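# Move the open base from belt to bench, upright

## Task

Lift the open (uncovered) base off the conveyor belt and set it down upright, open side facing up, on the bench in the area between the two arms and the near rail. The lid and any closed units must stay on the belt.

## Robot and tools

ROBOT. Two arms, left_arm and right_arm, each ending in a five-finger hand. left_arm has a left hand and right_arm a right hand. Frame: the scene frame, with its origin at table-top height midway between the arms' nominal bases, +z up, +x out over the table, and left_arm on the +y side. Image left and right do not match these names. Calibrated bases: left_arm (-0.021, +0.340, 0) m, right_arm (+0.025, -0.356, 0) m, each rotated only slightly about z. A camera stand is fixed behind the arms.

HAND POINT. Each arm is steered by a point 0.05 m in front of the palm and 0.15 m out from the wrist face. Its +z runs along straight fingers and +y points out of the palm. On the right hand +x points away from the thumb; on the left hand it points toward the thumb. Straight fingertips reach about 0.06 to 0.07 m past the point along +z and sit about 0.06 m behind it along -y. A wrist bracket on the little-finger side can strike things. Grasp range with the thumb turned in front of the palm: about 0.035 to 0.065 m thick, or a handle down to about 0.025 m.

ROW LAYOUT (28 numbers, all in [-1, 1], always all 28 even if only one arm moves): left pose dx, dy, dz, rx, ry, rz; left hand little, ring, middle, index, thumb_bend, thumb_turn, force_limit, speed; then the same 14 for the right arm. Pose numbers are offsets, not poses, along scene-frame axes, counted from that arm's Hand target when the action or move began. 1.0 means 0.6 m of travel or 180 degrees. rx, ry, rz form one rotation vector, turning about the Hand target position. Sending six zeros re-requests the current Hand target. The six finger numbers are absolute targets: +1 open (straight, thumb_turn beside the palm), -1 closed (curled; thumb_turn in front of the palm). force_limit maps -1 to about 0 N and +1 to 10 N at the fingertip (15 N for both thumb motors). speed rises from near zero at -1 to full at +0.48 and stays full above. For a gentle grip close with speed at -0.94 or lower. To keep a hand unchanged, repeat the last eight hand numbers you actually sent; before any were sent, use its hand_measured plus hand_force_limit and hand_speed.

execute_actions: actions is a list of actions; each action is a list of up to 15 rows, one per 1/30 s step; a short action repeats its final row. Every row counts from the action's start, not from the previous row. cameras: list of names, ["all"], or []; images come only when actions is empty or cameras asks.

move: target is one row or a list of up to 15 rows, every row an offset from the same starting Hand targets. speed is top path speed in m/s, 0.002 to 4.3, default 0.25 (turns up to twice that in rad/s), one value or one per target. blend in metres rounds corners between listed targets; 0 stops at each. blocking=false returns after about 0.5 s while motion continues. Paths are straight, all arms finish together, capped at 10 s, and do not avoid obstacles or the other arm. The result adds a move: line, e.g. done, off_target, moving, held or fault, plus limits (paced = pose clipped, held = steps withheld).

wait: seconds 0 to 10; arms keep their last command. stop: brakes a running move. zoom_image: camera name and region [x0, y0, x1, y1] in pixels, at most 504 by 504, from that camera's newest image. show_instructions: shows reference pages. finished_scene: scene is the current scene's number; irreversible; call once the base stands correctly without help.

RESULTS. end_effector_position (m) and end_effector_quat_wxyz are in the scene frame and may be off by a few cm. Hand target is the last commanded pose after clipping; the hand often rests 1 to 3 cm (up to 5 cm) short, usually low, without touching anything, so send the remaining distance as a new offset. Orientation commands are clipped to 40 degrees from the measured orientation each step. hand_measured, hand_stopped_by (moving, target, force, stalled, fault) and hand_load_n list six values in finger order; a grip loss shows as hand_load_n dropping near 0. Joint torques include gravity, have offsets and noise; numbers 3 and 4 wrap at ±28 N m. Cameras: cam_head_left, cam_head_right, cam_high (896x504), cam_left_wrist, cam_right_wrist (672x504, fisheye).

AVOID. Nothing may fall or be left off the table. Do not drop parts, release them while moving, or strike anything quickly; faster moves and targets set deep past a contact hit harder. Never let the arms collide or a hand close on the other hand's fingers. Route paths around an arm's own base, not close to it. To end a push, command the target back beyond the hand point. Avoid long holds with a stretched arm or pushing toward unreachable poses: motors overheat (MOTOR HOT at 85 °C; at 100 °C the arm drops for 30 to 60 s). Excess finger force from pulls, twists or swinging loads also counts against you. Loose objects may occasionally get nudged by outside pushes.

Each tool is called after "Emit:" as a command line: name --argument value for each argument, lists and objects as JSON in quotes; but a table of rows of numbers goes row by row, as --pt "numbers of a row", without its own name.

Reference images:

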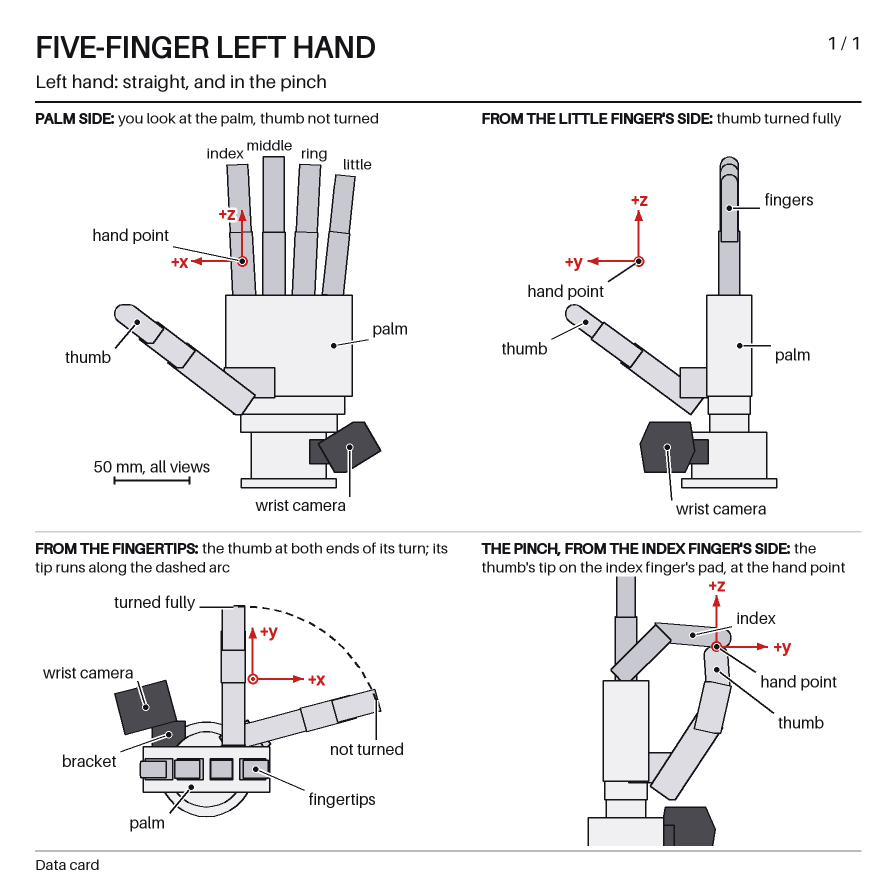

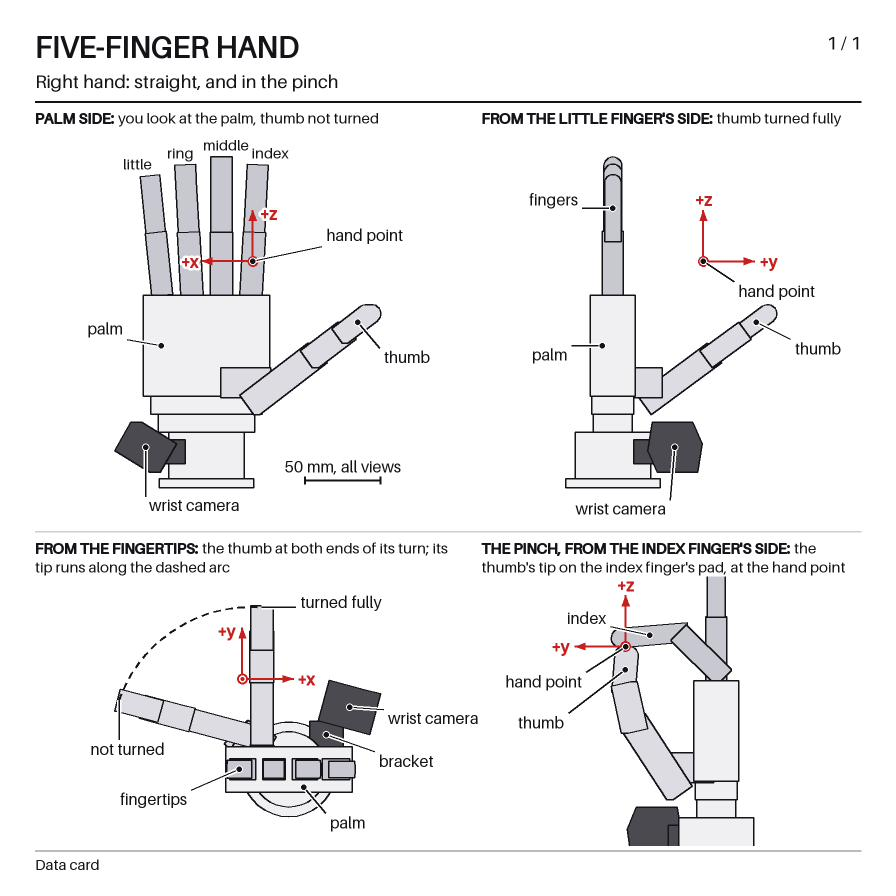

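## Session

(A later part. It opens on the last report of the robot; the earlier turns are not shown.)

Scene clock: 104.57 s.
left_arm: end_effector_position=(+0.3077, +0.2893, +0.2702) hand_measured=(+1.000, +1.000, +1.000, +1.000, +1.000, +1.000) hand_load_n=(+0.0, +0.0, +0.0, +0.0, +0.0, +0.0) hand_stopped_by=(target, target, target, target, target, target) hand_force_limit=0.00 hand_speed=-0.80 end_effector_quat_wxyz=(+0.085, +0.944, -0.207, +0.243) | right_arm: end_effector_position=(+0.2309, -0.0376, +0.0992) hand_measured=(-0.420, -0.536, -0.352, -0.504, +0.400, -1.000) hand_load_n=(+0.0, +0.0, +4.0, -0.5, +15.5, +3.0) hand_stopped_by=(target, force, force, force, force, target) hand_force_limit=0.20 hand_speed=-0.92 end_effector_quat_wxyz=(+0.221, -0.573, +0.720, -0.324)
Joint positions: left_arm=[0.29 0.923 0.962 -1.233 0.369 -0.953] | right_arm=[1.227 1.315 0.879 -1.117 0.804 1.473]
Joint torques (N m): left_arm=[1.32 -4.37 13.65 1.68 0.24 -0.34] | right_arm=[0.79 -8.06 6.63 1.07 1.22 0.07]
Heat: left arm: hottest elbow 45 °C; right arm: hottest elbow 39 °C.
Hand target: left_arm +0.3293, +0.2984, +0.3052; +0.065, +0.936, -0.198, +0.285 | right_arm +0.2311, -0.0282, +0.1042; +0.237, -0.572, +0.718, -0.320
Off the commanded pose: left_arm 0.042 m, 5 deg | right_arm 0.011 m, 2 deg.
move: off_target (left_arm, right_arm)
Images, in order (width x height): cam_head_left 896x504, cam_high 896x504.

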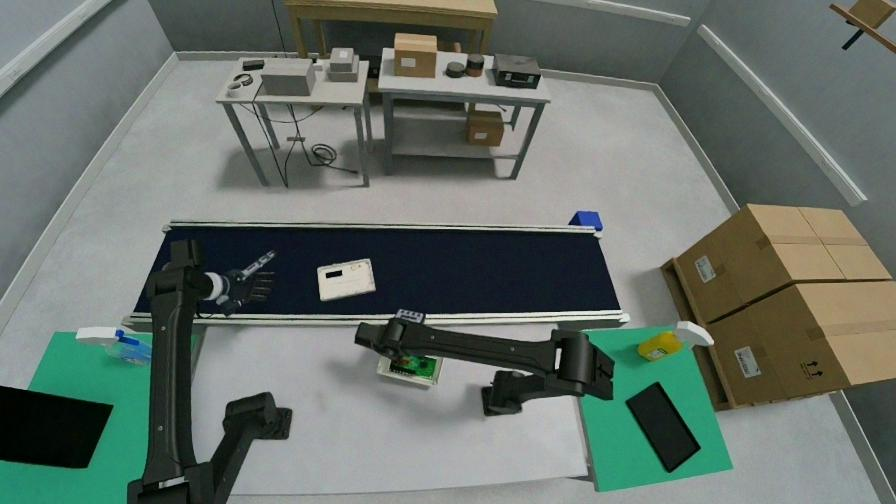

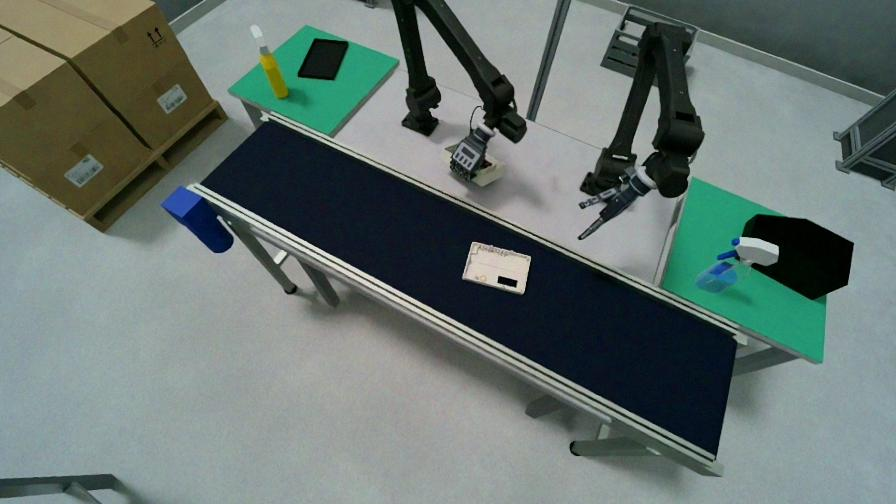

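Emit:
move --target '[0,0,0,0,0,0,1,1,1,1,1,1,0,-0.8, 0,0,-0.08,0,0,0,-0.42,-0.84,-0.84,-0.84,0.0,-1,0.2,-0.92]' --cameras '["cam_high"]' --speed 0.04

Emit:
zoom_image --camera "cam_high" --region '[420, 90, 540, 210]'

Scene clock: 111.27 s.
left_arm: end_effector_position=(+0.3077, +0.2893, +0.2702) hand_measured=(+1.000, +1.000, +1.000, +1.000, +1.000, +1.000) hand_load_n=(+0.0, +0.0, +0.0, +0.0, +0.0, +0.0) hand_stopped_by=(target, target, target, target, target, target) hand_force_limit=0.00 hand_speed=-0.80 end_effector_quat_wxyz=(+0.085, +0.944, -0.207, +0.243) | right_arm: end_effector_position=(+0.2341, -0.0345, +0.0623) hand_measured=(-0.420, -0.536, -0.352, -0.504, +0.400, -1.000) hand_load_n=(+0.0, -1.5, +2.0, +2.5, +15.0, +2.0) hand_stopped_by=(target, force, force, force, force, target) hand_force_limit=0.20 hand_speed=-0.92 end_effector_quat_wxyz=(+0.230, -0.572, +0.718, -0.324)
Joint positions: left_arm=[0.29 0.923 0.962 -1.233 0.369 -0.953] | right_arm=[1.227 1.369 0.814 -0.978 0.817 1.462]
Joint torques (N m): left_arm=[1.08 -4.54 13.61 1.61 0.24 -0.31] | right_arm=[0.32 -7.65 5.29 1.37 0.67 0.1]
Heat: left arm: hottest elbow 45 °C; right arm: hottest elbow 39 °C.
Hand target: left_arm +0.3293, +0.2984, +0.3052; +0.065, +0.936, -0.198, +0.285 | right_arm +0.2311, -0.0282, +0.0562; +0.237, -0.572, +0.718, -0.320
Off the commanded pose: left_arm 0.042 m, 5 deg | right_arm 0.009 m, 1 deg.
move: off_target (left_arm)
Images, in order (width x height): cam_high 896x504.

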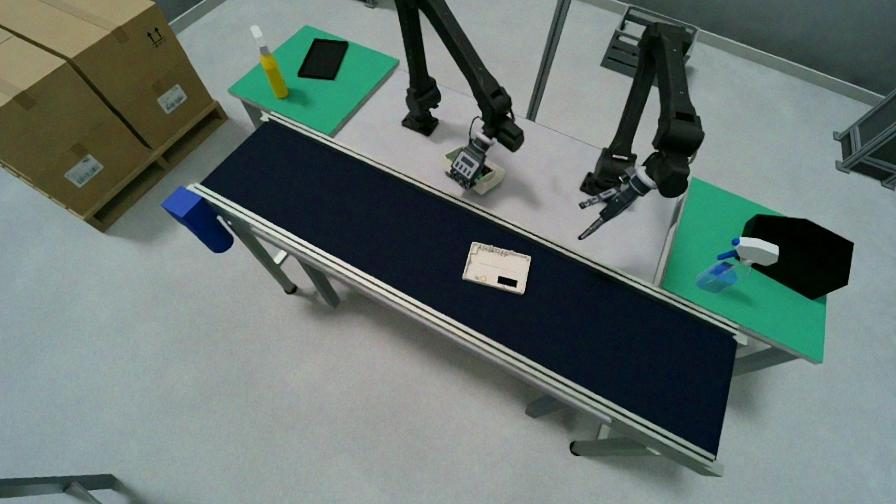

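Scaled by 4.200 from the camera's 896x504 image, which has a finer 1280x720 frame.

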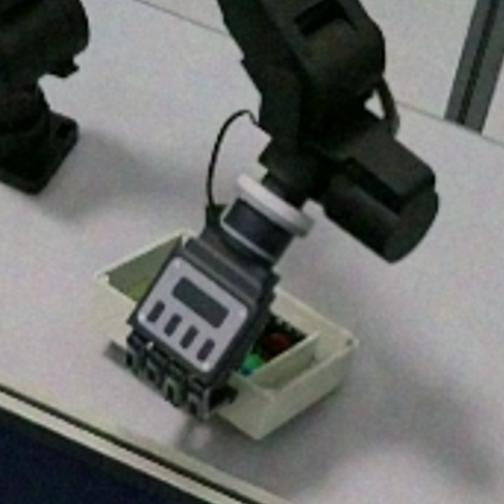

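Emit:
move --pt "0 0 0 0 0 0 1 1 1 1 1 1 0 -0.8 0 0 -0.025 0 0 0 -0.42 -0.84 -0.84 -0.84 0.0 -1 0.2 -0.92" --pt "0 0 0 0 0 0 1 1 1 1 1 1 0 -0.8 0 0 -0.025 0 0 0 -0.42 -0.48 -0.344 -0.46 0.0 -1 0.2 -0.92" --pt "0 0 0 0 0 0 1 1 1 1 1 1 0 -0.8 0 0 -0.045 0 0 0 -0.42 -0.44 -0.34 -0.432 0.0 -1 0.2 -0.92" --cameras '["cam_high"]' --speed 0.03

Emit:
zoom_image --camera "cam_high" --region '[420, 90, 540, 210]'

Scene clock: 118.27 s.
left_arm: end_effector_position=(+0.3077, +0.2893, +0.2702) hand_measured=(+1.000, +1.000, +1.000, +1.000, +1.000, +1.000) hand_load_n=(+0.0, +0.0, +0.0, +0.0, +0.0, +0.0) hand_stopped_by=(target, target, target, target, target, target) hand_force_limit=0.00 hand_speed=-0.80 end_effector_quat_wxyz=(+0.085, +0.944, -0.207, +0.243) | right_arm: end_effector_position=(+0.2341, -0.0344, +0.0336) hand_measured=(-0.420, -0.440, -0.340, -0.432, +0.402, -1.000) hand_load_n=(+0.0, +1.0, +0.5, +1.5, +10.0, +2.0) hand_stopped_by=(target, target, target, target, force, target) hand_force_limit=0.20 hand_speed=-0.92 end_effector_quat_wxyz=(+0.229, -0.573, +0.717, -0.325)
Joint positions: left_arm=[0.29 0.923 0.962 -1.233 0.369 -0.953] | right_arm=[1.227 1.421 0.776 -0.889 0.817 1.461]
Joint torques (N m): left_arm=[1.26 -4.42 13.59 1.66 0.26 -0.31] | right_arm=[0.32 -6.83 4.93 1.4 0.68 0.11]
Heat: left arm: hottest elbow 45 °C; right arm: hottest elbow 38 °C.
Hand target: left_arm +0.3293, +0.2984, +0.3052; +0.065, +0.936, -0.198, +0.285 | right_arm +0.2311, -0.0282, +0.0292; +0.237, -0.572, +0.718, -0.320
Off the commanded pose: left_arm 0.042 m, 5 deg | right_arm 0.008 m, 1 deg.
move: off_target (left_arm); target 2's new numbers were sent with right_arm's hand 0.011 m and 1 deg from that target
Images, in order (width x height): cam_high 896x504.

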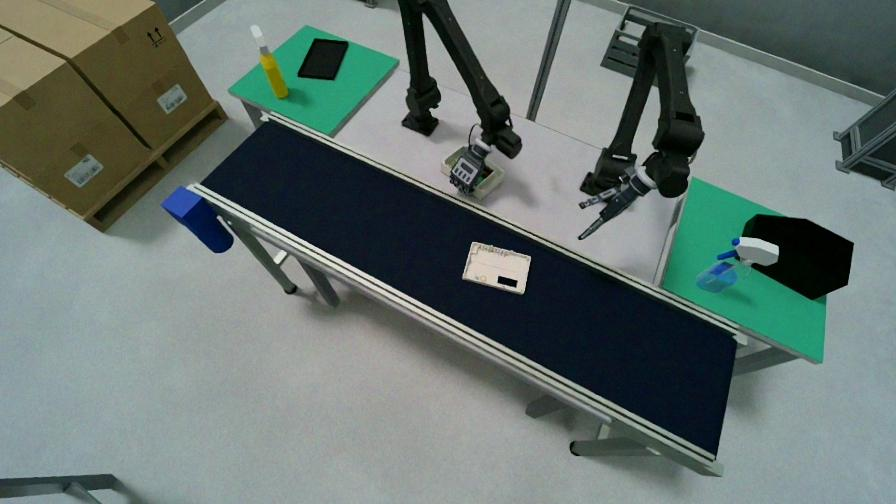

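Scaled by 4.200 from the camera's 896x504 image, which has a finer 1280x720 frame.

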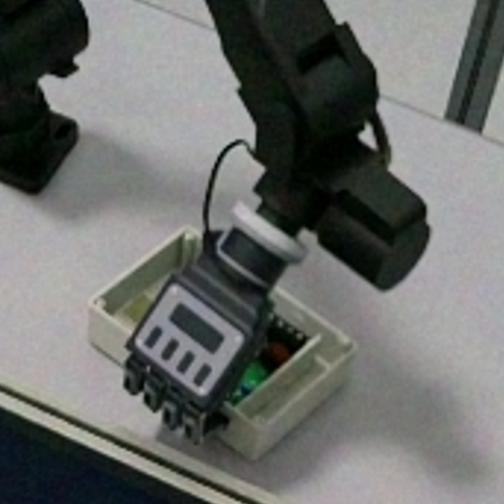

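Emit:
move --target '[0,0,0,0,0,0,1,1,1,1,1,1,0,-0.8, 0,0,-0.017,0,0,0,-0.42,-0.44,-0.34,-0.432,0.0,-1,0.2,-0.92]' --cameras '["cam_high"]' --speed 0.03

Emit:
zoom_image --camera "cam_high" --region '[420, 90, 540, 210]'

Scene clock: 121.53 s.
left_arm: end_effector_position=(+0.3077, +0.2893, +0.2702) hand_measured=(+1.000, +1.000, +1.000, +1.000, +1.000, +1.000) hand_load_n=(+0.0, +0.0, +0.0, +0.0, +0.0, +0.0) hand_stopped_by=(target, target, target, target, target, target) hand_force_limit=0.00 hand_speed=-0.80 end_effector_quat_wxyz=(+0.085, +0.944, -0.207, +0.243) | right_arm: end_effector_position=(+0.2340, -0.0346, +0.0275) hand_measured=(-0.420, -0.440, -0.340, -0.432, +0.402, -1.000) hand_load_n=(+0.5, +2.0, +0.0, +2.0, +12.0, +1.5) hand_stopped_by=(target, target, target, target, force, target) hand_force_limit=0.20 hand_speed=-0.92 end_effector_quat_wxyz=(+0.230, -0.573, +0.717, -0.324)
Joint positions: left_arm=[0.29 0.923 0.962 -1.233 0.369 -0.953] | right_arm=[1.227 1.431 0.767 -0.867 0.817 1.459]
Joint torques (N m): left_arm=[1.2 -4.48 13.55 1.62 0.25 -0.32] | right_arm=[-0.09 -8.18 4.81 1.76 0.65 0.07]
Heat: left arm: hottest elbow 46 °C; right arm: hottest elbow 38 °C.
Hand target: left_arm +0.3293, +0.2984, +0.3052; +0.065, +0.936, -0.198, +0.285 | right_arm +0.2311, -0.0282, +0.0190; +0.237, -0.572, +0.718, -0.320
Off the commanded pose: left_arm 0.042 m, 5 deg | right_arm 0.011 m, 1 deg.
move: off_target (left_arm, right_arm)
Images, in order (width x height): cam_high 896x504.

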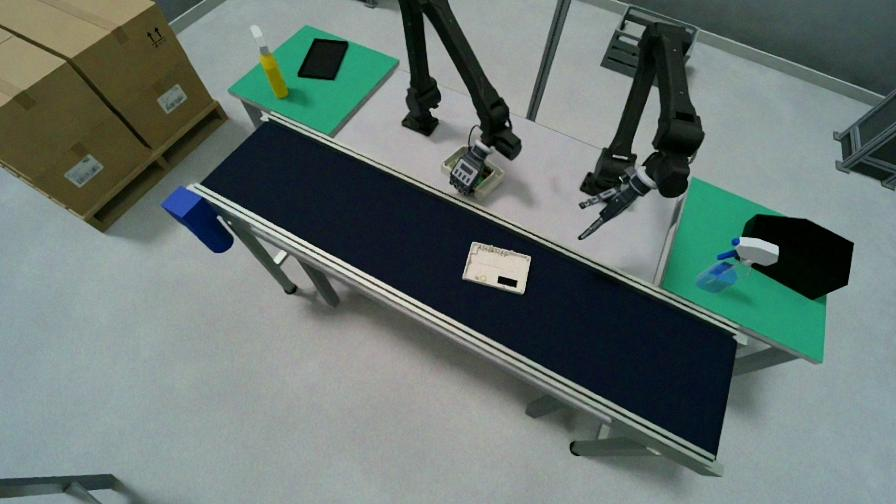

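Scaled by 4.200 from the camera's 896x504 image, which has a finer 1280x720 frame.

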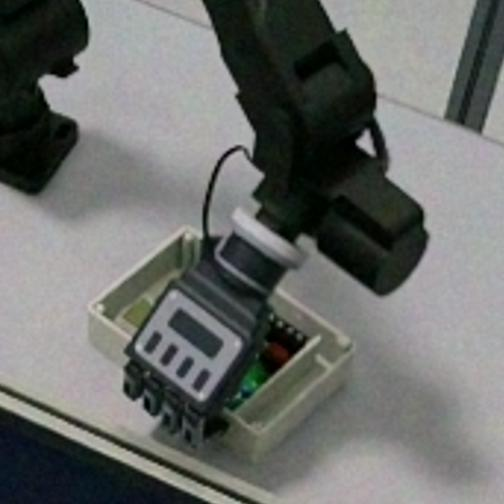

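Emit:
move --pt "0 0 0 0 0 0 1 1 1 1 1 1 0 -0.8 0 0 0.008 0 0 0 -0.32 -0.33 -0.25 -0.32 0.44 -1 0.2 -0.92" --pt "0 0 0 0 0 0 1 1 1 1 1 1 0 -0.8 0 0 0.01 0 0 0 0.1 0.05 0.05 0.05 0.6 -1 0.2 -0.85" --pt "0 0 0 0 0 0 1 1 1 1 1 1 0 -0.8 0 0 0.012 0 0 0 0.2 0.2 0.2 0.2 0.65 -1 0.2 -0.8" --cameras '["cam_right_wrist"]' --speed 0.05

Scene clock: 130.90 s.
left_arm: end_effector_position=(+0.3077, +0.2893, +0.2702) hand_measured=(+1.000, +1.000, +1.000, +1.000, +1.000, +1.000) hand_load_n=(+0.0, +0.0, +0.0, +0.0, +0.0, +0.0) hand_stopped_by=(target, target, target, target, target, target) hand_force_limit=0.00 hand_speed=-0.80 end_effector_quat_wxyz=(+0.085, +0.944, -0.207, +0.243) | right_arm: end_effector_position=(+0.2243, -0.0297, +0.0264) hand_measured=(+0.200, +0.200, +0.198, +0.200, +0.650, -1.000) hand_load_n=(+0.0, +0.0, -4.0, -0.5, +0.0, +0.0) hand_stopped_by=(target, target, target, target, target, target) hand_force_limit=0.20 hand_speed=-0.80 end_effector_quat_wxyz=(+0.232, -0.583, +0.710, -0.319)
Joint positions: left_arm=[0.29 0.923 0.962 -1.233 0.369 -0.953] | right_arm=[1.253 1.431 0.765 -0.867 0.811 1.459]
Joint torques (N m): left_arm=[1.32 -4.19 13.59 1.63 0.25 -0.33] | right_arm=[-1.03 -8.29 5.44 0.57 0.94 0.15]
Heat: left arm: hottest elbow 46 °C; right arm: hottest elbow 37 °C.
Hand target: left_arm +0.3293, +0.2984, +0.3052; +0.065, +0.936, -0.198, +0.285 | right_arm +0.2311, -0.0282, +0.0262; +0.237, -0.572, +0.718, -0.320
Off the commanded pose: left_arm 0.042 m, 5 deg | right_arm 0.007 m, 2 deg.
move: off_target (left_arm)
Images, in order (width x height): cam_right_wrist 672x504.

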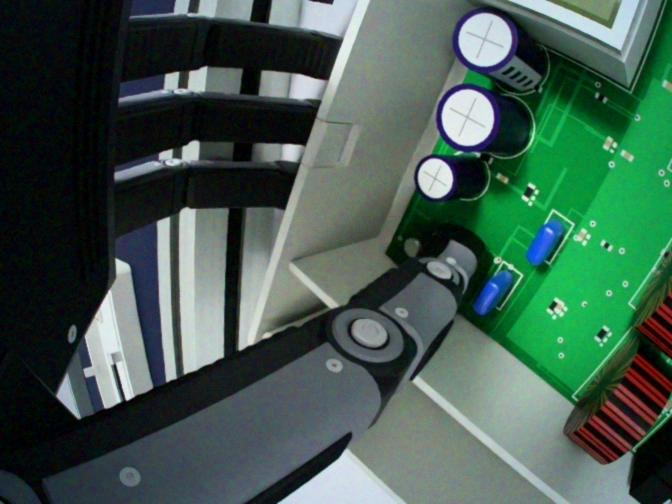

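Emit:
move --pt "0 0 0 0 0 0 1 1 1 1 1 1 0 -0.8 0.008 0 0.15 0 0 0 0.2 0.2 0.2 0.2 0.65 -1 0.2 -0.8" --pt "0 0 0 0 0 0 1 1 1 1 1 1 0 -0.8 0.01 -0.1 0.3 0 0 0 0.2 0.2 0.2 0.2 0.65 -1 0.2 -0.8" --cameras '["cam_high","cam_head_left"]' --speed '[0.08,0.2]'

Emit:
zoom_image --camera "cam_high" --region '[420, 90, 540, 230]'

Scene clock: 137.40 s.
left_arm: end_effector_position=(+0.3077, +0.2893, +0.2702) hand_measured=(+1.000, +1.000, +1.000, +1.000, +1.000, +1.000) hand_load_n=(+0.0, +0.0, +0.0, +0.0, +0.0, +0.0) hand_stopped_by=(target, target, target, target, target, target) hand_force_limit=0.00 hand_speed=-0.80 end_effector_quat_wxyz=(+0.085, +0.944, -0.207, +0.243) | right_arm: end_effector_position=(+0.2286, -0.1000, +0.1796) hand_measured=(+0.200, +0.200, +0.200, +0.200, +0.650, -1.000) hand_load_n=(+0.0, +0.0, +0.0, +0.0, +0.0, +0.0) hand_stopped_by=(target, target, target, target, target, target) hand_force_limit=0.20 hand_speed=-0.80 end_effector_quat_wxyz=(+0.219, -0.579, +0.713, -0.330)
Joint positions: left_arm=[0.29 0.923 0.962 -1.233 0.369 -0.953] | right_arm=[1.17 1.068 0.903 -1.331 0.811 1.37]
Joint torques (N m): left_arm=[1.2 -4.31 13.59 1.63 0.25 -0.32] | right_arm=[-1.14 -4.89 11.14 0.08 0.66 -0.12]
Heat: left arm: hottest elbow 46 °C; right arm: hottest elbow 37 °C.
Hand target: left_arm +0.3293, +0.2984, +0.3052; +0.065, +0.936, -0.198, +0.285 | right_arm +0.2371, -0.0882, +0.2062; +0.237, -0.572, +0.718, -0.320
Off the commanded pose: left_arm 0.042 m, 5 deg | right_arm 0.030 m, 3 deg.
move: off_target (left_arm, right_arm)
Images, in order (width x height): cam_head_left 896x504, cam_high 896x504.

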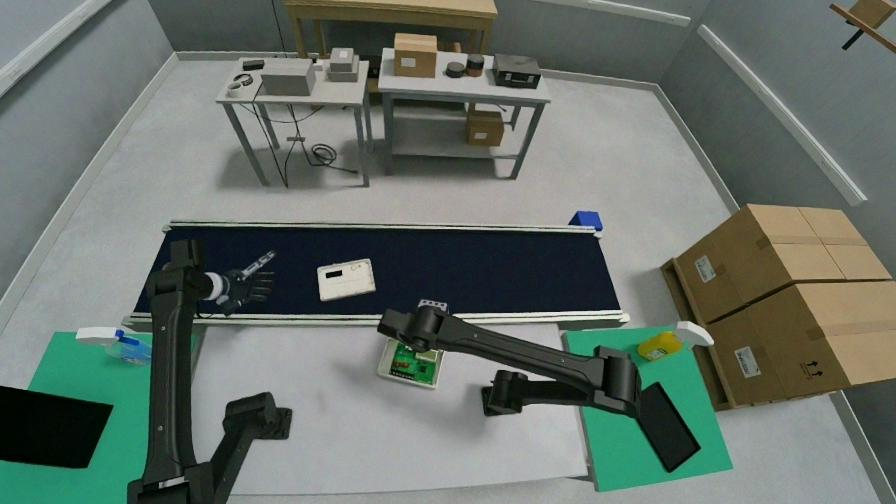

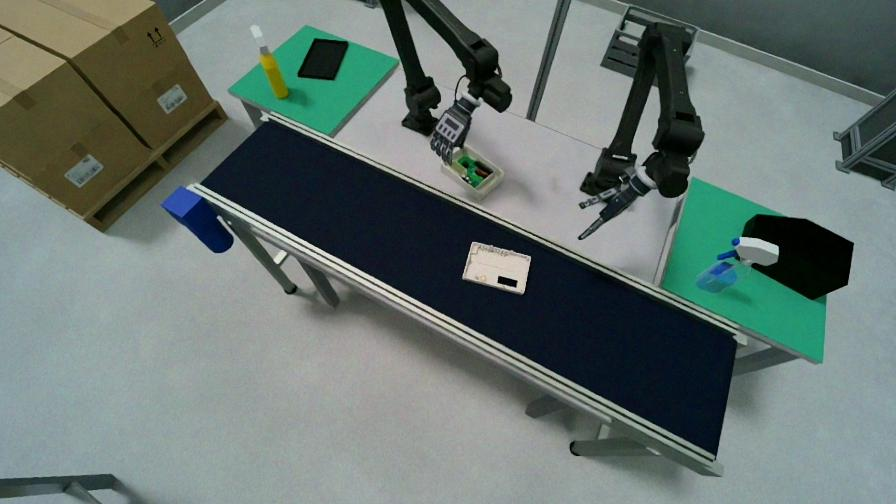

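Scaled by 3.600 from the camera's 896x504 image, which has a finer 1280x720 frame.

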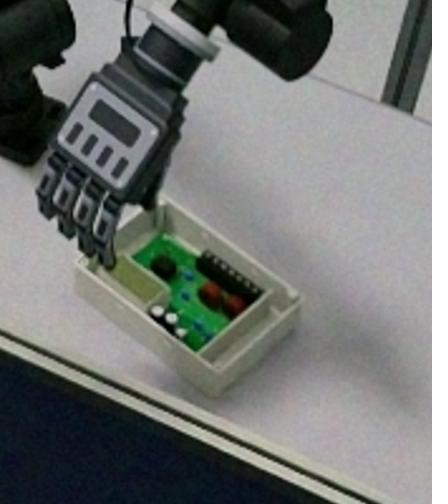

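Flat on the bench, open side up.

Emit:
finished_scene --scene 3

The scene is finished: the task was done.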